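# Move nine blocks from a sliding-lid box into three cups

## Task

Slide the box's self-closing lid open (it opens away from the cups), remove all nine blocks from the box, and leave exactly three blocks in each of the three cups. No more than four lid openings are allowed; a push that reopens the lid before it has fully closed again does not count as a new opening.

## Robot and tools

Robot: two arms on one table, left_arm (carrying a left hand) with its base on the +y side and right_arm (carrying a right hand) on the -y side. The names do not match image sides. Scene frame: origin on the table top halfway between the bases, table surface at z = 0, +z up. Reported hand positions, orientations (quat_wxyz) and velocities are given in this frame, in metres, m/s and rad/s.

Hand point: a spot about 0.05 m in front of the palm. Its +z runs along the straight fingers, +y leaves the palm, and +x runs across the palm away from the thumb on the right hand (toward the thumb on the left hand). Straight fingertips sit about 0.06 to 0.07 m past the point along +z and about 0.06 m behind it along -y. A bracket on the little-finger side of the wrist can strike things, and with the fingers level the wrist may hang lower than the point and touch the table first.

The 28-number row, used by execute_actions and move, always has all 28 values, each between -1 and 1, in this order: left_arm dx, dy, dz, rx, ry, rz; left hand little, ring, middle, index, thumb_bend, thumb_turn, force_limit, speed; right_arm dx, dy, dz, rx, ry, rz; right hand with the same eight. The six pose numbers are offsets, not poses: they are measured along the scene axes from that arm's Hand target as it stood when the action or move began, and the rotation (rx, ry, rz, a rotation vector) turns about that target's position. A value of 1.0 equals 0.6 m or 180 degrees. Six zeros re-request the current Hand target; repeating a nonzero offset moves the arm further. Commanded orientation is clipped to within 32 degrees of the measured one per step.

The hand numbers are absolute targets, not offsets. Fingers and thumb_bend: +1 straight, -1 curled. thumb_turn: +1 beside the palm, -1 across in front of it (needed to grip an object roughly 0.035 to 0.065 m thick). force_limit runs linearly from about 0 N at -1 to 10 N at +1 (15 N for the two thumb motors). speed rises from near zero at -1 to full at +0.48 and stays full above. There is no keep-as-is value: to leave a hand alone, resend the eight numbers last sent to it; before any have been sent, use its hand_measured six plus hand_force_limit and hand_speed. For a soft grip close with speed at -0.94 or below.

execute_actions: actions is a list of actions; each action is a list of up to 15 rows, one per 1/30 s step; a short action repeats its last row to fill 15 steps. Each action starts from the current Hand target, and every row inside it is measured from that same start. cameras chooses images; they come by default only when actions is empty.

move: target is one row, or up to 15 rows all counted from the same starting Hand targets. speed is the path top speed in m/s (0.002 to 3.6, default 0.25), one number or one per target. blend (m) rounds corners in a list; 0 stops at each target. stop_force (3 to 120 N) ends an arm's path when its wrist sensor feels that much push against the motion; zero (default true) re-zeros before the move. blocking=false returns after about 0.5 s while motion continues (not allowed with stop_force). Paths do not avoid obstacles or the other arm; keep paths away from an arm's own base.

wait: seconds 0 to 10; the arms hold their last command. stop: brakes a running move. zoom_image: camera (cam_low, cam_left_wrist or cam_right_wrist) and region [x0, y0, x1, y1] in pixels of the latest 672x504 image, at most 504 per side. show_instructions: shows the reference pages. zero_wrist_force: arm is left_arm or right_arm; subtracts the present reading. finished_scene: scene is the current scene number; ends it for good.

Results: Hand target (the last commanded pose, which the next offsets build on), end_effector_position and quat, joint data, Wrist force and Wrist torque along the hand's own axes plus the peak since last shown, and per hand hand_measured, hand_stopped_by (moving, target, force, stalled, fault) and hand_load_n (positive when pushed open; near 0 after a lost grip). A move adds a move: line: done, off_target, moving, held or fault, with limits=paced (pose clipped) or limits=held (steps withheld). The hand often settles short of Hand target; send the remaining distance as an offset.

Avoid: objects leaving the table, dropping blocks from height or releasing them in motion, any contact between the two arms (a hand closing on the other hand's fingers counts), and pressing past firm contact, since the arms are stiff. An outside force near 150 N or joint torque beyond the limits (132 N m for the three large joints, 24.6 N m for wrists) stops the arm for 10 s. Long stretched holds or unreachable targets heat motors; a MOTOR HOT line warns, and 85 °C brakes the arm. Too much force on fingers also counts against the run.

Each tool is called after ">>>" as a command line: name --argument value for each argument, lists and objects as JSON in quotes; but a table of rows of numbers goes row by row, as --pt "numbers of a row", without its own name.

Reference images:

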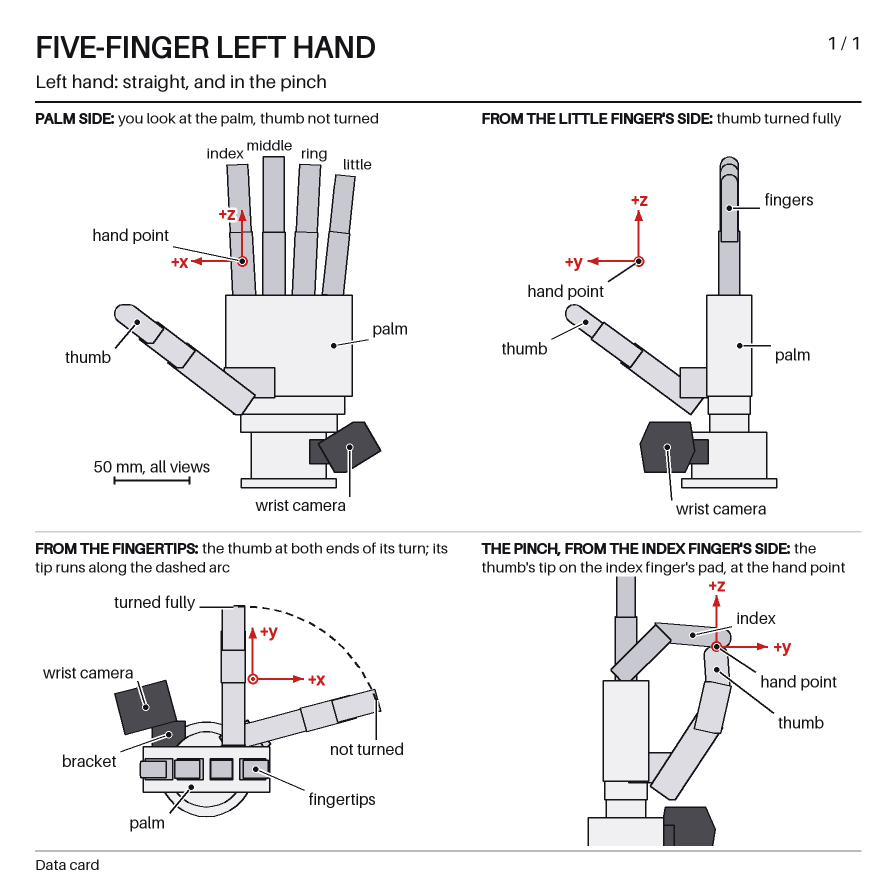

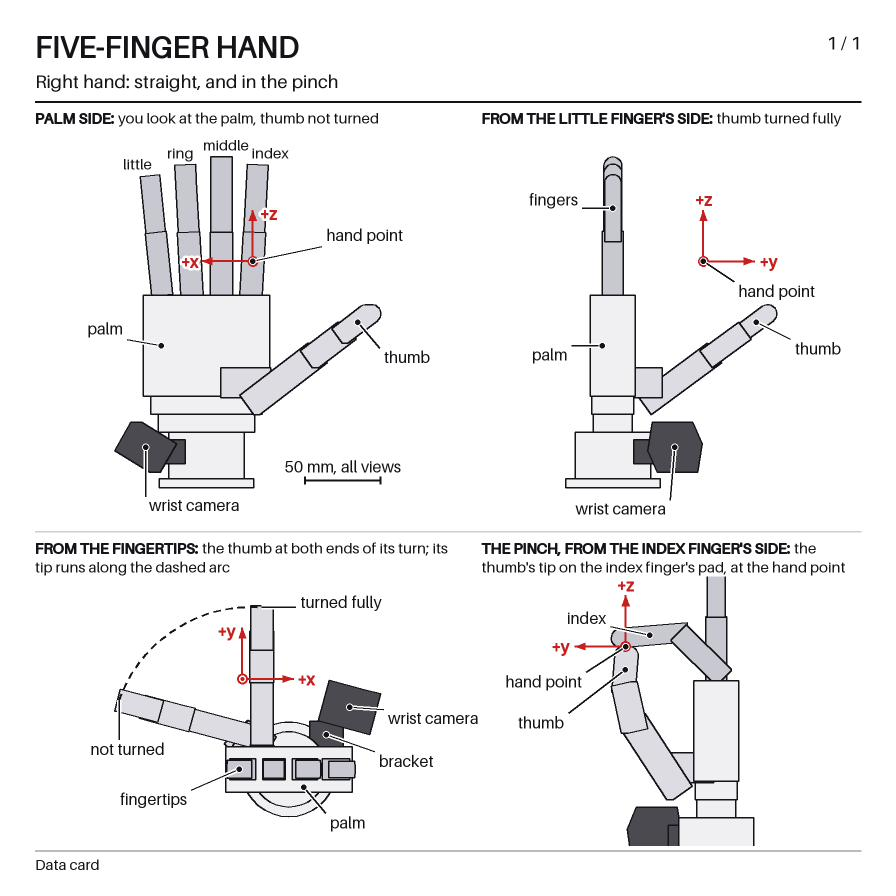

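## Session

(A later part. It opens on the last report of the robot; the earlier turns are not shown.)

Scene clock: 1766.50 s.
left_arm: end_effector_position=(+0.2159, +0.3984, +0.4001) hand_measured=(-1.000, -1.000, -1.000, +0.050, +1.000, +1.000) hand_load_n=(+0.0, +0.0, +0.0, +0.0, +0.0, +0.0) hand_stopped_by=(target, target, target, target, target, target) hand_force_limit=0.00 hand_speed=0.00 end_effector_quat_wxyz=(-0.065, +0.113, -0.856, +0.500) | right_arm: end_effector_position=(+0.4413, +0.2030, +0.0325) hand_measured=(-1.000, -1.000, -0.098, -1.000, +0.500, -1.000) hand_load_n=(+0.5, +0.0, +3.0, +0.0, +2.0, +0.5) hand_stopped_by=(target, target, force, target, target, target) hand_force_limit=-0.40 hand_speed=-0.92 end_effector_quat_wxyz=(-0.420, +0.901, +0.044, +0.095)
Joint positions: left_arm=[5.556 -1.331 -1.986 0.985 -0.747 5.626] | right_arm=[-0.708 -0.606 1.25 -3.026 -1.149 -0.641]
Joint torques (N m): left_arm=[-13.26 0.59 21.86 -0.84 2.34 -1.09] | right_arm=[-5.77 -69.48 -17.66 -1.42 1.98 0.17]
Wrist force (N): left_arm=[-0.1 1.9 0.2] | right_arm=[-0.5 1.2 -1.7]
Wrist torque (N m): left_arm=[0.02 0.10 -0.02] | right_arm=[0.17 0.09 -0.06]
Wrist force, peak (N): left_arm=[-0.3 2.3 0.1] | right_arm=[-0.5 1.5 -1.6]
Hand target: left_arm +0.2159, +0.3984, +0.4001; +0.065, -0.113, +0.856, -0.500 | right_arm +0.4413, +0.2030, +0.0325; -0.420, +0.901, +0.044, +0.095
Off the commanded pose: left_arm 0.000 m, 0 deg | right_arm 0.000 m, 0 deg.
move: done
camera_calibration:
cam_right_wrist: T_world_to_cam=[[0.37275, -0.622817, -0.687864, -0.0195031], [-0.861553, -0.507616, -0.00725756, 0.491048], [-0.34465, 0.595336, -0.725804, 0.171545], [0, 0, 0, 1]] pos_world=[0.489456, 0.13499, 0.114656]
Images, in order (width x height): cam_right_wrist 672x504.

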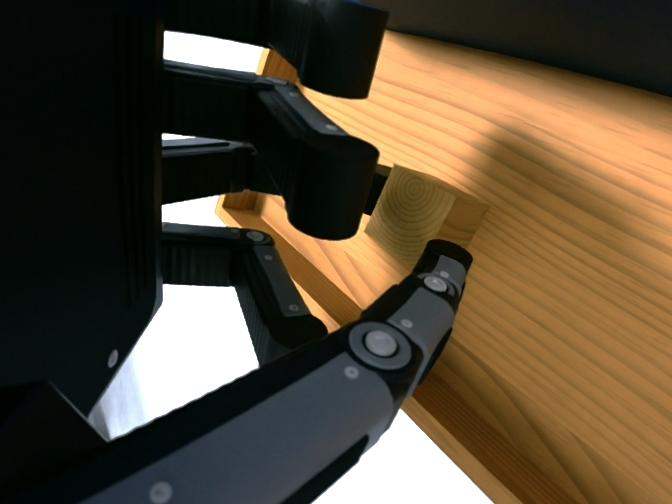

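>>> move --pt "0 0 0 0 0 0 -1 -1 -1 0.05 1 1 0 0 0 0 0.22 0 0 0 -1 -1 -0.35 -1 0.5 -1 -0.4 -0.92" --pt "0 0 0 0 0 0 -1 -1 -1 0.05 1 1 0 0 0.3938 -0.3612 0.22 0 0 0 -1 -1 -0.35 -1 0.5 -1 -0.4 -0.92" --pt "0 0 0 0 0 0 -1 -1 -1 0.05 1 1 0 0 0.3938 -0.3612 0.14 0 0 0 -1 -1 -0.35 -1 0.5 -1 -0.4 -0.92" --speed '[0.1,0.2,0.12]' --blend '[0.02,0.01,0]' --cameras '["cam_right_wrist"]'

>>> zoom_image --camera "cam_right_wrist" --region '[352, 120, 652, 420]'

Scene clock: 1774.27 s.
left_arm: end_effector_position=(+0.2159, +0.3984, +0.4001) hand_measured=(-1.000, -1.000, -1.000, +0.050, +1.000, +1.000) hand_load_n=(+0.0, +0.0, +0.0, +0.0, +0.0, -0.5) hand_stopped_by=(target, target, target, target, target, target) hand_force_limit=0.00 hand_speed=0.00 end_effector_quat_wxyz=(-0.065, +0.113, -0.856, +0.500) | right_arm: end_effector_position=(+0.6775, -0.0138, +0.1164) hand_measured=(-1.000, -1.000, -0.098, -1.000, +0.500, -1.000) hand_load_n=(+0.0, +0.0, +3.0, +0.0, +2.0, +0.5) hand_stopped_by=(target, target, force, target, target, target) hand_force_limit=-0.40 hand_speed=-0.92 end_effector_quat_wxyz=(-0.420, +0.901, +0.044, +0.095)
Joint positions: left_arm=[5.556 -1.331 -1.986 0.985 -0.747 5.626] | right_arm=[-1.139 -0.754 1.243 -2.66 -0.866 -1.029]
Joint torques (N m): left_arm=[-12.52 0.81 21.69 -0.87 2.46 -1] | right_arm=[-5.59 -66.13 -29.29 -2.45 -1.05 0.85]
Wrist force (N): left_arm=[-0.4 2.2 0.3] | right_arm=[-1.2 1.9 -1.4]
Wrist torque (N m): left_arm=[0.05 0.14 -0.04] | right_arm=[0.25 0.18 -0.12]
Wrist force, peak (N): left_arm=[-0.2 2.6 0.2] | right_arm=[0.7 2.2 -2.8]
Hand target: left_arm +0.2159, +0.3984, +0.4001; +0.065, -0.113, +0.856, -0.500 | right_arm +0.6776, -0.0138, +0.1165; -0.420, +0.901, +0.044, +0.095
Off the commanded pose: left_arm 0.000 m, 0 deg | right_arm 0.000 m, 0 deg.
move: done
camera_calibration:
cam_right_wrist: T_world_to_cam=[[0.372605, -0.622837, -0.687925, -0.184684], [-0.861526, -0.507665, -0.00700102, 0.58508], [-0.344875, 0.595274, -0.725748, 0.443001], [0, 0, 0, 1]] pos_world=[0.725656, -0.08171, 0.198555]
Images, in order (width x height): cam_right_wrist 672x504.

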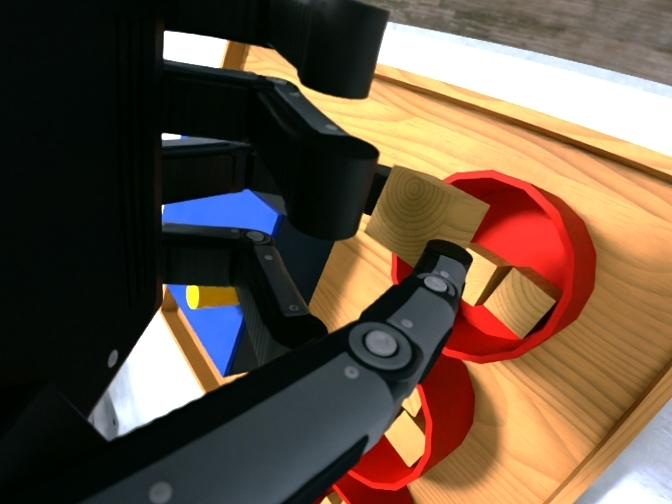

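Scaled by 1.680.

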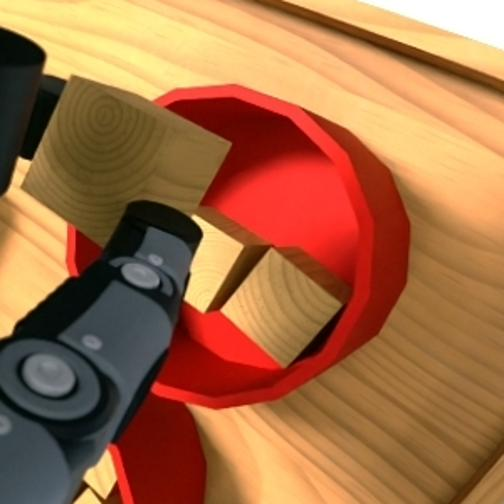

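>>> move --target '[0,0,0,0,0,0,-1,-1,-1,0.05,1,1,0,0, 0.0033,0,-0.072,0,0,0,-1,-1,-0.35,-1,0.5,-1,-0.4,-0.92]' --speed 0.1

>>> move --target '[0,0,0,0,0,0,-1,-1,-1,0.05,1,1,0,0, 0,0,-0.06,0,0,0,-1,-1,-0.35,-1,0.5,-1,-0.4,-0.92]' --speed 0.012 --stop_force 3 --cameras '["cam_right_wrist"]'

>>> zoom_image --camera "cam_right_wrist" --region '[300, 100, 620, 420]'

Scene clock: 1788.87 s.
left_arm: end_effector_position=(+0.2159, +0.3984, +0.4001) hand_measured=(-1.000, -1.000, -1.000, +0.050, +1.000, +1.000) hand_load_n=(+0.0, +0.0, +0.0, +0.0, +0.0, -0.5) hand_stopped_by=(target, target, target, target, target, target) hand_force_limit=0.00 hand_speed=0.00 end_effector_quat_wxyz=(-0.065, +0.113, -0.856, +0.500) | right_arm: end_effector_position=(+0.6795, -0.0138, +0.0731) hand_measured=(-1.000, -1.000, -0.098, -1.000, +0.500, -1.000) hand_load_n=(+0.0, +0.0, +2.5, +0.0, +2.0, +0.5) hand_stopped_by=(target, target, force, target, target, target) hand_force_limit=-0.40 hand_speed=-0.92 end_effector_quat_wxyz=(-0.420, +0.901, +0.044, +0.095)
Joint positions: left_arm=[5.556 -1.331 -1.986 0.985 -0.747 5.626] | right_arm=[-1.14 -0.696 1.259 -2.733 -0.865 -1.03]
Joint torques (N m): left_arm=[-13.42 0.75 21.76 -0.86 2.39 -1.13] | right_arm=[-4.78 -68.55 -28.26 -1.23 2.18 0.16]
Wrist force (N): left_arm=[-0.3 2.2 0.7] | right_arm=[-0.9 1.8 -1.2]
Wrist torque (N m): left_arm=[0.03 0.14 -0.03] | right_arm=[0.23 0.12 0.10]
Wrist force, peak (N): left_arm=[-0.5 2.5 0.1] | right_arm=[-0.9 2.5 -1.2]
Hand target: left_arm +0.2159, +0.3984, +0.4001; +0.065, -0.113, +0.856, -0.500 | right_arm +0.6795, -0.0138, +0.0733; -0.420, +0.901, +0.044, +0.095
Off the commanded pose: left_arm 0.000 m, 0 deg | right_arm 0.000 m, 0 deg.
move: done

Scene clock: 1792.40 s.
left_arm: end_effector_position=(+0.2159, +0.3984, +0.4001) hand_measured=(-1.000, -1.000, -1.000, +0.050, +1.000, +1.000) hand_load_n=(+0.0, +0.0, +0.0, +0.0, +0.0, -0.5) hand_stopped_by=(target, target, target, target, target, target) hand_force_limit=0.00 hand_speed=0.00 end_effector_quat_wxyz=(-0.065, +0.113, -0.856, +0.500) | right_arm: end_effector_position=(+0.6795, -0.0138, +0.0435) hand_measured=(-1.000, -1.000, -0.098, -1.000, +0.500, -1.000) hand_load_n=(+0.0, +0.0, +3.0, +0.0, +1.5, +0.0) hand_stopped_by=(target, target, force, target, target, target) hand_force_limit=-0.40 hand_speed=-0.92 end_effector_quat_wxyz=(-0.420, +0.901, +0.044, +0.095)
Joint positions: left_arm=[5.556 -1.331 -1.986 0.985 -0.747 5.626] | right_arm=[-1.14 -0.656 1.268 -2.782 -0.865 -1.03]
Joint torques (N m): left_arm=[-12.95 0.07 21.68 -0.84 2.42 -1.17] | right_arm=[7.23 -68.71 -25.08 -1.48 -1.05 0.55]
Wrist force (N): left_arm=[0.1 2.0 0.4] | right_arm=[-0.6 -0.6 -3.3]
Wrist torque (N m): left_arm=[0.03 0.07 0.00] | right_arm=[0.12 0.17 0.04]
Wrist force, peak (N): left_arm=[-0.5 2.5 0.0] | right_arm=[-0.2 -3.6 -6.7]
Hand target: left_arm +0.2159, +0.3984, +0.4001; +0.065, -0.113, +0.856, -0.500 | right_arm +0.6795, -0.0138, +0.0436; -0.420, +0.901, +0.044, +0.095 (not the last commanded pose)
Off the commanded pose: left_arm 0.000 m, 0 deg | right_arm 0.006 m, 0 deg.
move: contact (right_arm)
camera_calibration:
cam_right_wrist: T_world_to_cam=[[0.37275, -0.622817, -0.687864, -0.23569], [-0.861553, -0.507616, -0.00725756, 0.586349], [-0.34465, 0.595336, -0.725804, 0.390634], [0, 0, 0, 1]] pos_world=[0.727656, -0.0817102, 0.125656]
Images, in order (width x height): cam_right_wrist 672x504.

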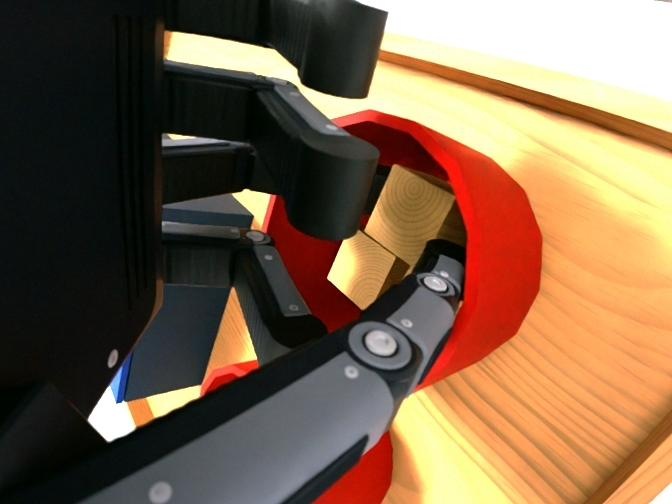

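Scaled by 1.575.

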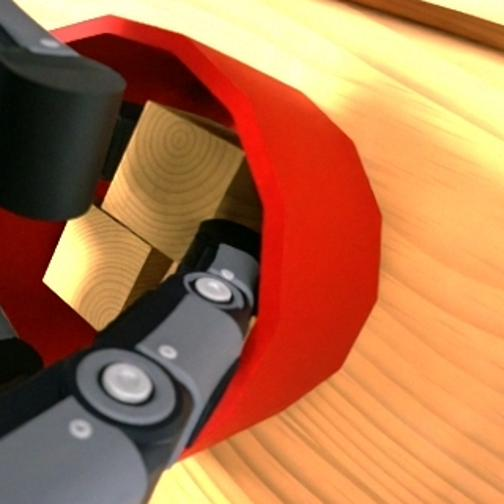

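Release and retreat.

>>> move --target '[0,0,0,0,0,0,-1,-1,-1,0.05,1,1,0,0, 0,0,0.0015,0,0,0,-1,-1,-0.35,-1,0.5,-1,-0.4,-0.92]' --speed 0.02

>>> move --target '[0,0,0,0,0,0,-1,-1,-1,0.05,1,1,0,0, 0,0,0,0,0,0,-1,-1,-0.04,-1,0.5,-1,-0.4,-0.85]' --speed 0.02

>>> move --target '[0,0,0,0,0,0,-1,-1,-1,0.05,1,1,0,0, 0,0,0,0,0,0,-1,-1,-0.075,-1,0.5,-1,-0.4,-0.85]' --speed 0.02

>>> move --target '[0,0,0,0,0,0,-1,-1,-1,0.05,1,1,0,0, 0,0,0.13,0,0,0,-1,-1,-0.075,-1,0.5,-1,-0.4,-0.85]' --speed 0.05 --cameras '["cam_right_wrist"]'

Scene clock: 1796.40 s.
left_arm: end_effector_position=(+0.2159, +0.3984, +0.4001) hand_measured=(-1.000, -1.000, -1.000, +0.050, +1.000, +1.000) hand_load_n=(+0.0, +0.0, +0.0, +0.0, +0.0, +0.0) hand_stopped_by=(target, target, target, target, target, target) hand_force_limit=0.00 hand_speed=0.00 end_effector_quat_wxyz=(-0.065, +0.113, -0.856, +0.500) | right_arm: end_effector_position=(+0.6795, -0.0138, +0.0445) hand_measured=(-1.000, -1.000, -0.098, -1.000, +0.500, -1.000) hand_load_n=(+0.0, +0.0, +2.5, +0.0, +2.0, +0.5) hand_stopped_by=(target, target, force, target, target, target) hand_force_limit=-0.40 hand_speed=-0.92 end_effector_quat_wxyz=(-0.420, +0.901, +0.044, +0.095)
Joint positions: left_arm=[5.556 -1.331 -1.986 0.985 -0.747 5.626] | right_arm=[-1.14 -0.657 1.268 -2.781 -0.865 -1.03]
Joint torques (N m): left_arm=[-13.2 0.64 22.13 -0.89 2.4 -1.02] | right_arm=[5.58 -68.61 -27.09 -1.72 -1 0.58]
Wrist force (N): left_arm=[-0.1 2.1 0.4] | right_arm=[-1.0 1.8 -1.6]
Wrist torque (N m): left_arm=[0.04 0.09 -0.01] | right_arm=[0.26 0.16 0.08]
Wrist force, peak (N): left_arm=[-0.4 2.5 0.4] | right_arm=[-0.5 -1.2 -3.6]
Hand target: left_arm +0.2159, +0.3984, +0.4001; +0.065, -0.113, +0.856, -0.500 | right_arm +0.6795, -0.0138, +0.0445; -0.420, +0.901, +0.044, +0.095
Off the commanded pose: left_arm 0.000 m, 0 deg | right_arm 0.000 m, 0 deg.
move: done

Scene clock: 1796.90 s.
left_arm: end_effector_position=(+0.2159, +0.3984, +0.4001) hand_measured=(-1.000, -1.000, -1.000, +0.050, +1.000, +1.000) hand_load_n=(+0.0, +0.0, +0.0, +0.0, +0.0, -0.5) hand_stopped_by=(target, target, target, target, target, target) hand_force_limit=0.00 hand_speed=0.00 end_effector_quat_wxyz=(-0.065, +0.113, -0.856, +0.500) | right_arm: end_effector_position=(+0.6795, -0.0138, +0.0445) hand_measured=(-1.000, -1.000, -0.040, -1.000, +0.500, -1.000) hand_load_n=(+0.0, +0.0, -0.5, +0.0, -0.5, +0.0) hand_stopped_by=(target, target, target, target, target, target) hand_force_limit=-0.40 hand_speed=-0.85 end_effector_quat_wxyz=(-0.420, +0.901, +0.044, +0.095)
Joint positions: left_arm=[5.556 -1.331 -1.986 0.985 -0.747 5.626] | right_arm=[-1.14 -0.657 1.268 -2.781 -0.865 -1.03]
Joint torques (N m): left_arm=[-12.48 0.76 22.03 -1 2.42 -1.05] | right_arm=[5.36 -65.66 -27.51 -2.72 -1.1 0.74]
Wrist force (N): left_arm=[0.1 2.3 0.4] | right_arm=[-1.1 1.5 -1.8]
Wrist torque (N m): left_arm=[0.06 0.06 0.00] | right_arm=[0.22 0.16 0.07]
Wrist force, peak (N): left_arm=[-0.1 2.4 0.3] | right_arm=[-1.3 1.5 -2.1]
Hand target: left_arm +0.2159, +0.3984, +0.4001; +0.065, -0.113, +0.856, -0.500 | right_arm +0.6795, -0.0138, +0.0445; -0.420, +0.901, +0.044, +0.095
Off the commanded pose: left_arm 0.000 m, 0 deg | right_arm 0.000 m, 0 deg.
move: done

Scene clock: 1797.40 s.
left_arm: end_effector_position=(+0.2159, +0.3984, +0.4001) hand_measured=(-1.000, -1.000, -1.000, +0.050, +1.000, +1.000) hand_load_n=(+0.0, +0.0, +0.0, +0.0, +0.0, -0.5) hand_stopped_by=(target, target, target, target, target, target) hand_force_limit=0.00 hand_speed=0.00 end_effector_quat_wxyz=(-0.065, +0.113, -0.856, +0.500) | right_arm: end_effector_position=(+0.6795, -0.0138, +0.0445) hand_measured=(-1.000, -1.000, -0.074, -1.000, +0.500, -1.000) hand_load_n=(+0.0, +0.0, +0.0, +0.0, +0.0, +0.0) hand_stopped_by=(target, target, target, target, target, target) hand_force_limit=-0.40 hand_speed=-0.85 end_effector_quat_wxyz=(-0.420, +0.901, +0.044, +0.095)
Joint positions: left_arm=[5.556 -1.331 -1.986 0.985 -0.747 5.626] | right_arm=[-1.14 -0.657 1.268 -2.781 -0.865 -1.03]
Joint torques (N m): left_arm=[-12.88 0.7 21.74 -0.81 2.35 -1.15] | right_arm=[5.03 -60.89 -26 -4.08 -0.98 0.54]
Wrist force (N): left_arm=[-0.3 2.0 0.2] | right_arm=[-0.9 1.4 -1.4]
Wrist torque (N m): left_arm=[0.03 0.13 -0.03] | right_arm=[0.20 0.14 0.08]
Wrist force, peak (N): left_arm=[-0.2 2.4 0.2] | right_arm=[-1.2 1.8 -1.7]
Hand target: left_arm +0.2159, +0.3984, +0.4001; +0.065, -0.113, +0.856, -0.500 | right_arm +0.6795, -0.0138, +0.0445; -0.420, +0.901, +0.044, +0.095
Off the commanded pose: left_arm 0.000 m, 0 deg | right_arm 0.000 m, 0 deg.
move: done

Scene clock: 1799.23 s.
left_arm: end_effector_position=(+0.2159, +0.3984, +0.4001) hand_measured=(-1.000, -1.000, -1.000, +0.050, +1.000, +1.000) hand_load_n=(+0.0, +0.0, +0.0, +0.0, +0.0, +0.0) hand_stopped_by=(target, target, target, target, target, target) hand_force_limit=0.00 hand_speed=0.00 end_effector_quat_wxyz=(-0.065, +0.113, -0.856, +0.500) | right_arm: end_effector_position=(+0.6796, -0.0137, +0.1228) hand_measured=(-1.000, -1.000, -0.074, -1.000, +0.500, -1.000) hand_load_n=(+0.0, +0.0, -0.5, +0.0, +0.0, +0.0) hand_stopped_by=(target, target, target, target, target, target) hand_force_limit=-0.40 hand_speed=-0.85 end_effector_quat_wxyz=(-0.420, +0.901, +0.044, +0.095) end_effector_velocity=(+0.001, +0.000, -0.004) end_effector_angular_velocity=(+0.000, -0.002, +0.000)
Joint positions: left_arm=[5.556 -1.331 -1.986 0.985 -0.747 5.626] | right_arm=[-1.14 -0.757 1.232 -2.645 -0.865 -1.03]
Joint velocities: left_arm=[within noise] | right_arm=[0 0.005 0 -0.007 -0.001 -0.001]
Joint torques (N m): left_arm=[-13.16 0.45 21.75 -0.9 2.44 -1.01] | right_arm=[5.46 -46.21 -10.55 -4.49 -1.14 -0.84]
Wrist force (N): left_arm=[-0.4 1.6 0.1] | right_arm=[-1.0 2.0 -1.2]
Wrist torque (N m): left_arm=[-0.02 0.13 -0.02] | right_arm=[0.25 0.15 0.08]
Wrist force, peak (N): left_arm=[-0.5 2.4 0.4] | right_arm=[-1.2 2.3 -1.2]
Hand target: left_arm +0.2159, +0.3984, +0.4001; +0.065, -0.113, +0.856, -0.500 | right_arm +0.6795, -0.0138, +0.1225; -0.420, +0.901, +0.044, +0.095
Off the commanded pose: left_arm 0.000 m, 0 deg | right_arm 0.000 m, 0 deg.
move: done
camera_calibration:
cam_right_wrist: T_world_to_cam=[[0.372972, -0.622726, -0.687826, -0.18134], [-0.861572, -0.507577, -0.00764855, 0.587109], [-0.344362, 0.595465, -0.725835, 0.448033], [0, 0, 0, 1]] pos_world=[0.727757, -0.0817101, 0.204958]
Images, in order (width x height): cam_right_wrist 672x504.

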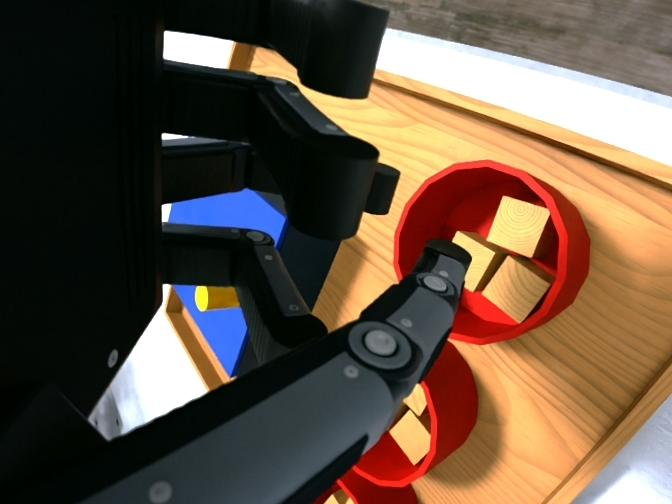

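>>> move --pt "0 0 0 0 0 0 -1 -1 -1 0.05 1 1 0 0 0 0 0.15 0 0 0 -1 -1 -0.075 -1 0.5 -1 -0.4 -0.85" --pt "0 0 0 0 0 0 -1 -1 -1 0.05 1 1 0 0 -0.35 -0.05 0.3 0 0 0 -1 -1 -0.075 -1 0.5 -1 -0.4 -0.85" --speed 0.25 --blend '[0.04,0]' --cameras '["cam_right_wrist", "cam_low"]'

Scene clock: 1803.80 s.
left_arm: end_effector_position=(+0.2159, +0.3984, +0.4001) hand_measured=(-1.000, -1.000, -1.000, +0.050, +1.000, +1.000) hand_load_n=(+0.5, +0.5, +0.0, +0.0, +0.0, -0.5) hand_stopped_by=(target, target, target, target, target, target) hand_force_limit=0.00 hand_speed=0.00 end_effector_quat_wxyz=(-0.065, +0.113, -0.856, +0.500) | right_arm: end_effector_position=(+0.4696, -0.0437, +0.3024) hand_measured=(-1.000, -1.000, -0.074, -1.000, +0.500, -1.000) hand_load_n=(+0.0, +0.0, +0.0, +0.0, +0.0, +0.0) hand_stopped_by=(target, target, target, target, target, target) hand_force_limit=-0.40 hand_speed=-0.85 end_effector_quat_wxyz=(-0.420, +0.901, +0.044, +0.095)
Joint positions: left_arm=[5.556 -1.331 -1.986 0.985 -0.747 5.626] | right_arm=[-1.036 -1.327 1.652 -2.562 -0.927 -0.923]
Joint torques (N m): left_arm=[-13.09 0.3 21.57 -0.88 2.4 -0.92] | right_arm=[-3.82 -44.15 -21.06 -2.37 2.11 -0.87]
Wrist force (N): left_arm=[-0.3 1.8 0.4] | right_arm=[-0.9 1.5 -1.3]
Wrist torque (N m): left_arm=[0.00 0.13 -0.02] | right_arm=[0.19 0.12 0.09]
Wrist force, peak (N): left_arm=[-0.2 2.5 0.0] | right_arm=[-1.4 3.4 -0.2]
Hand target: left_arm +0.2159, +0.3984, +0.4001; +0.065, -0.113, +0.856, -0.500 | right_arm +0.4695, -0.0438, +0.3025; -0.420, +0.901, +0.044, +0.095
Off the commanded pose: left_arm 0.000 m, 0 deg | right_arm 0.000 m, 0 deg.
move: done
camera_calibration:
cam_right_wrist: T_world_to_cam=[[0.372772, -0.622853, -0.687819, 0.00198354], [-0.861535, -0.507646, -0.00722133, 0.392184], [-0.344671, 0.595272, -0.725846, 0.524023], [0, 0, 0, 1]] pos_world=[0.517756, -0.11161, 0.384556]
Images, in order (width x height): cam_low 672x504, cam_right_wrist 672x504.

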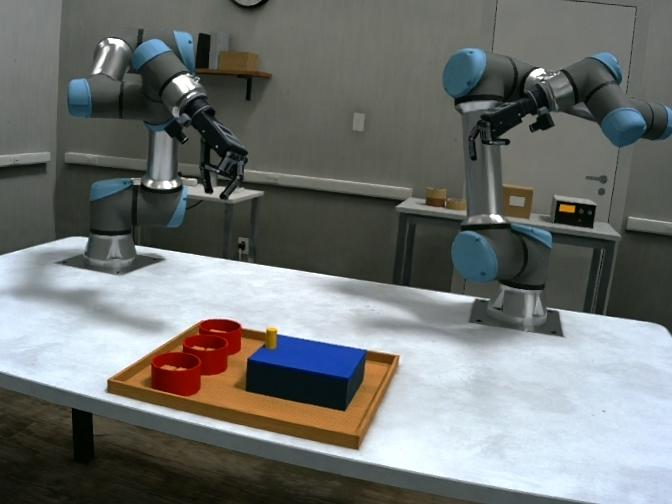

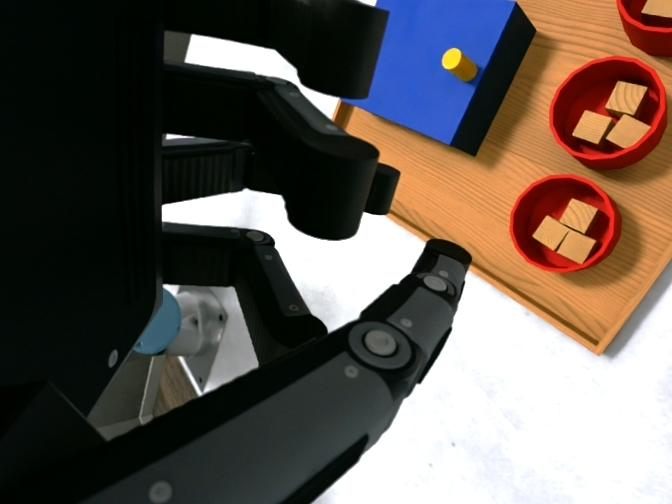

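>>> finished_scene --scene 1

The scene is finished: the task was done.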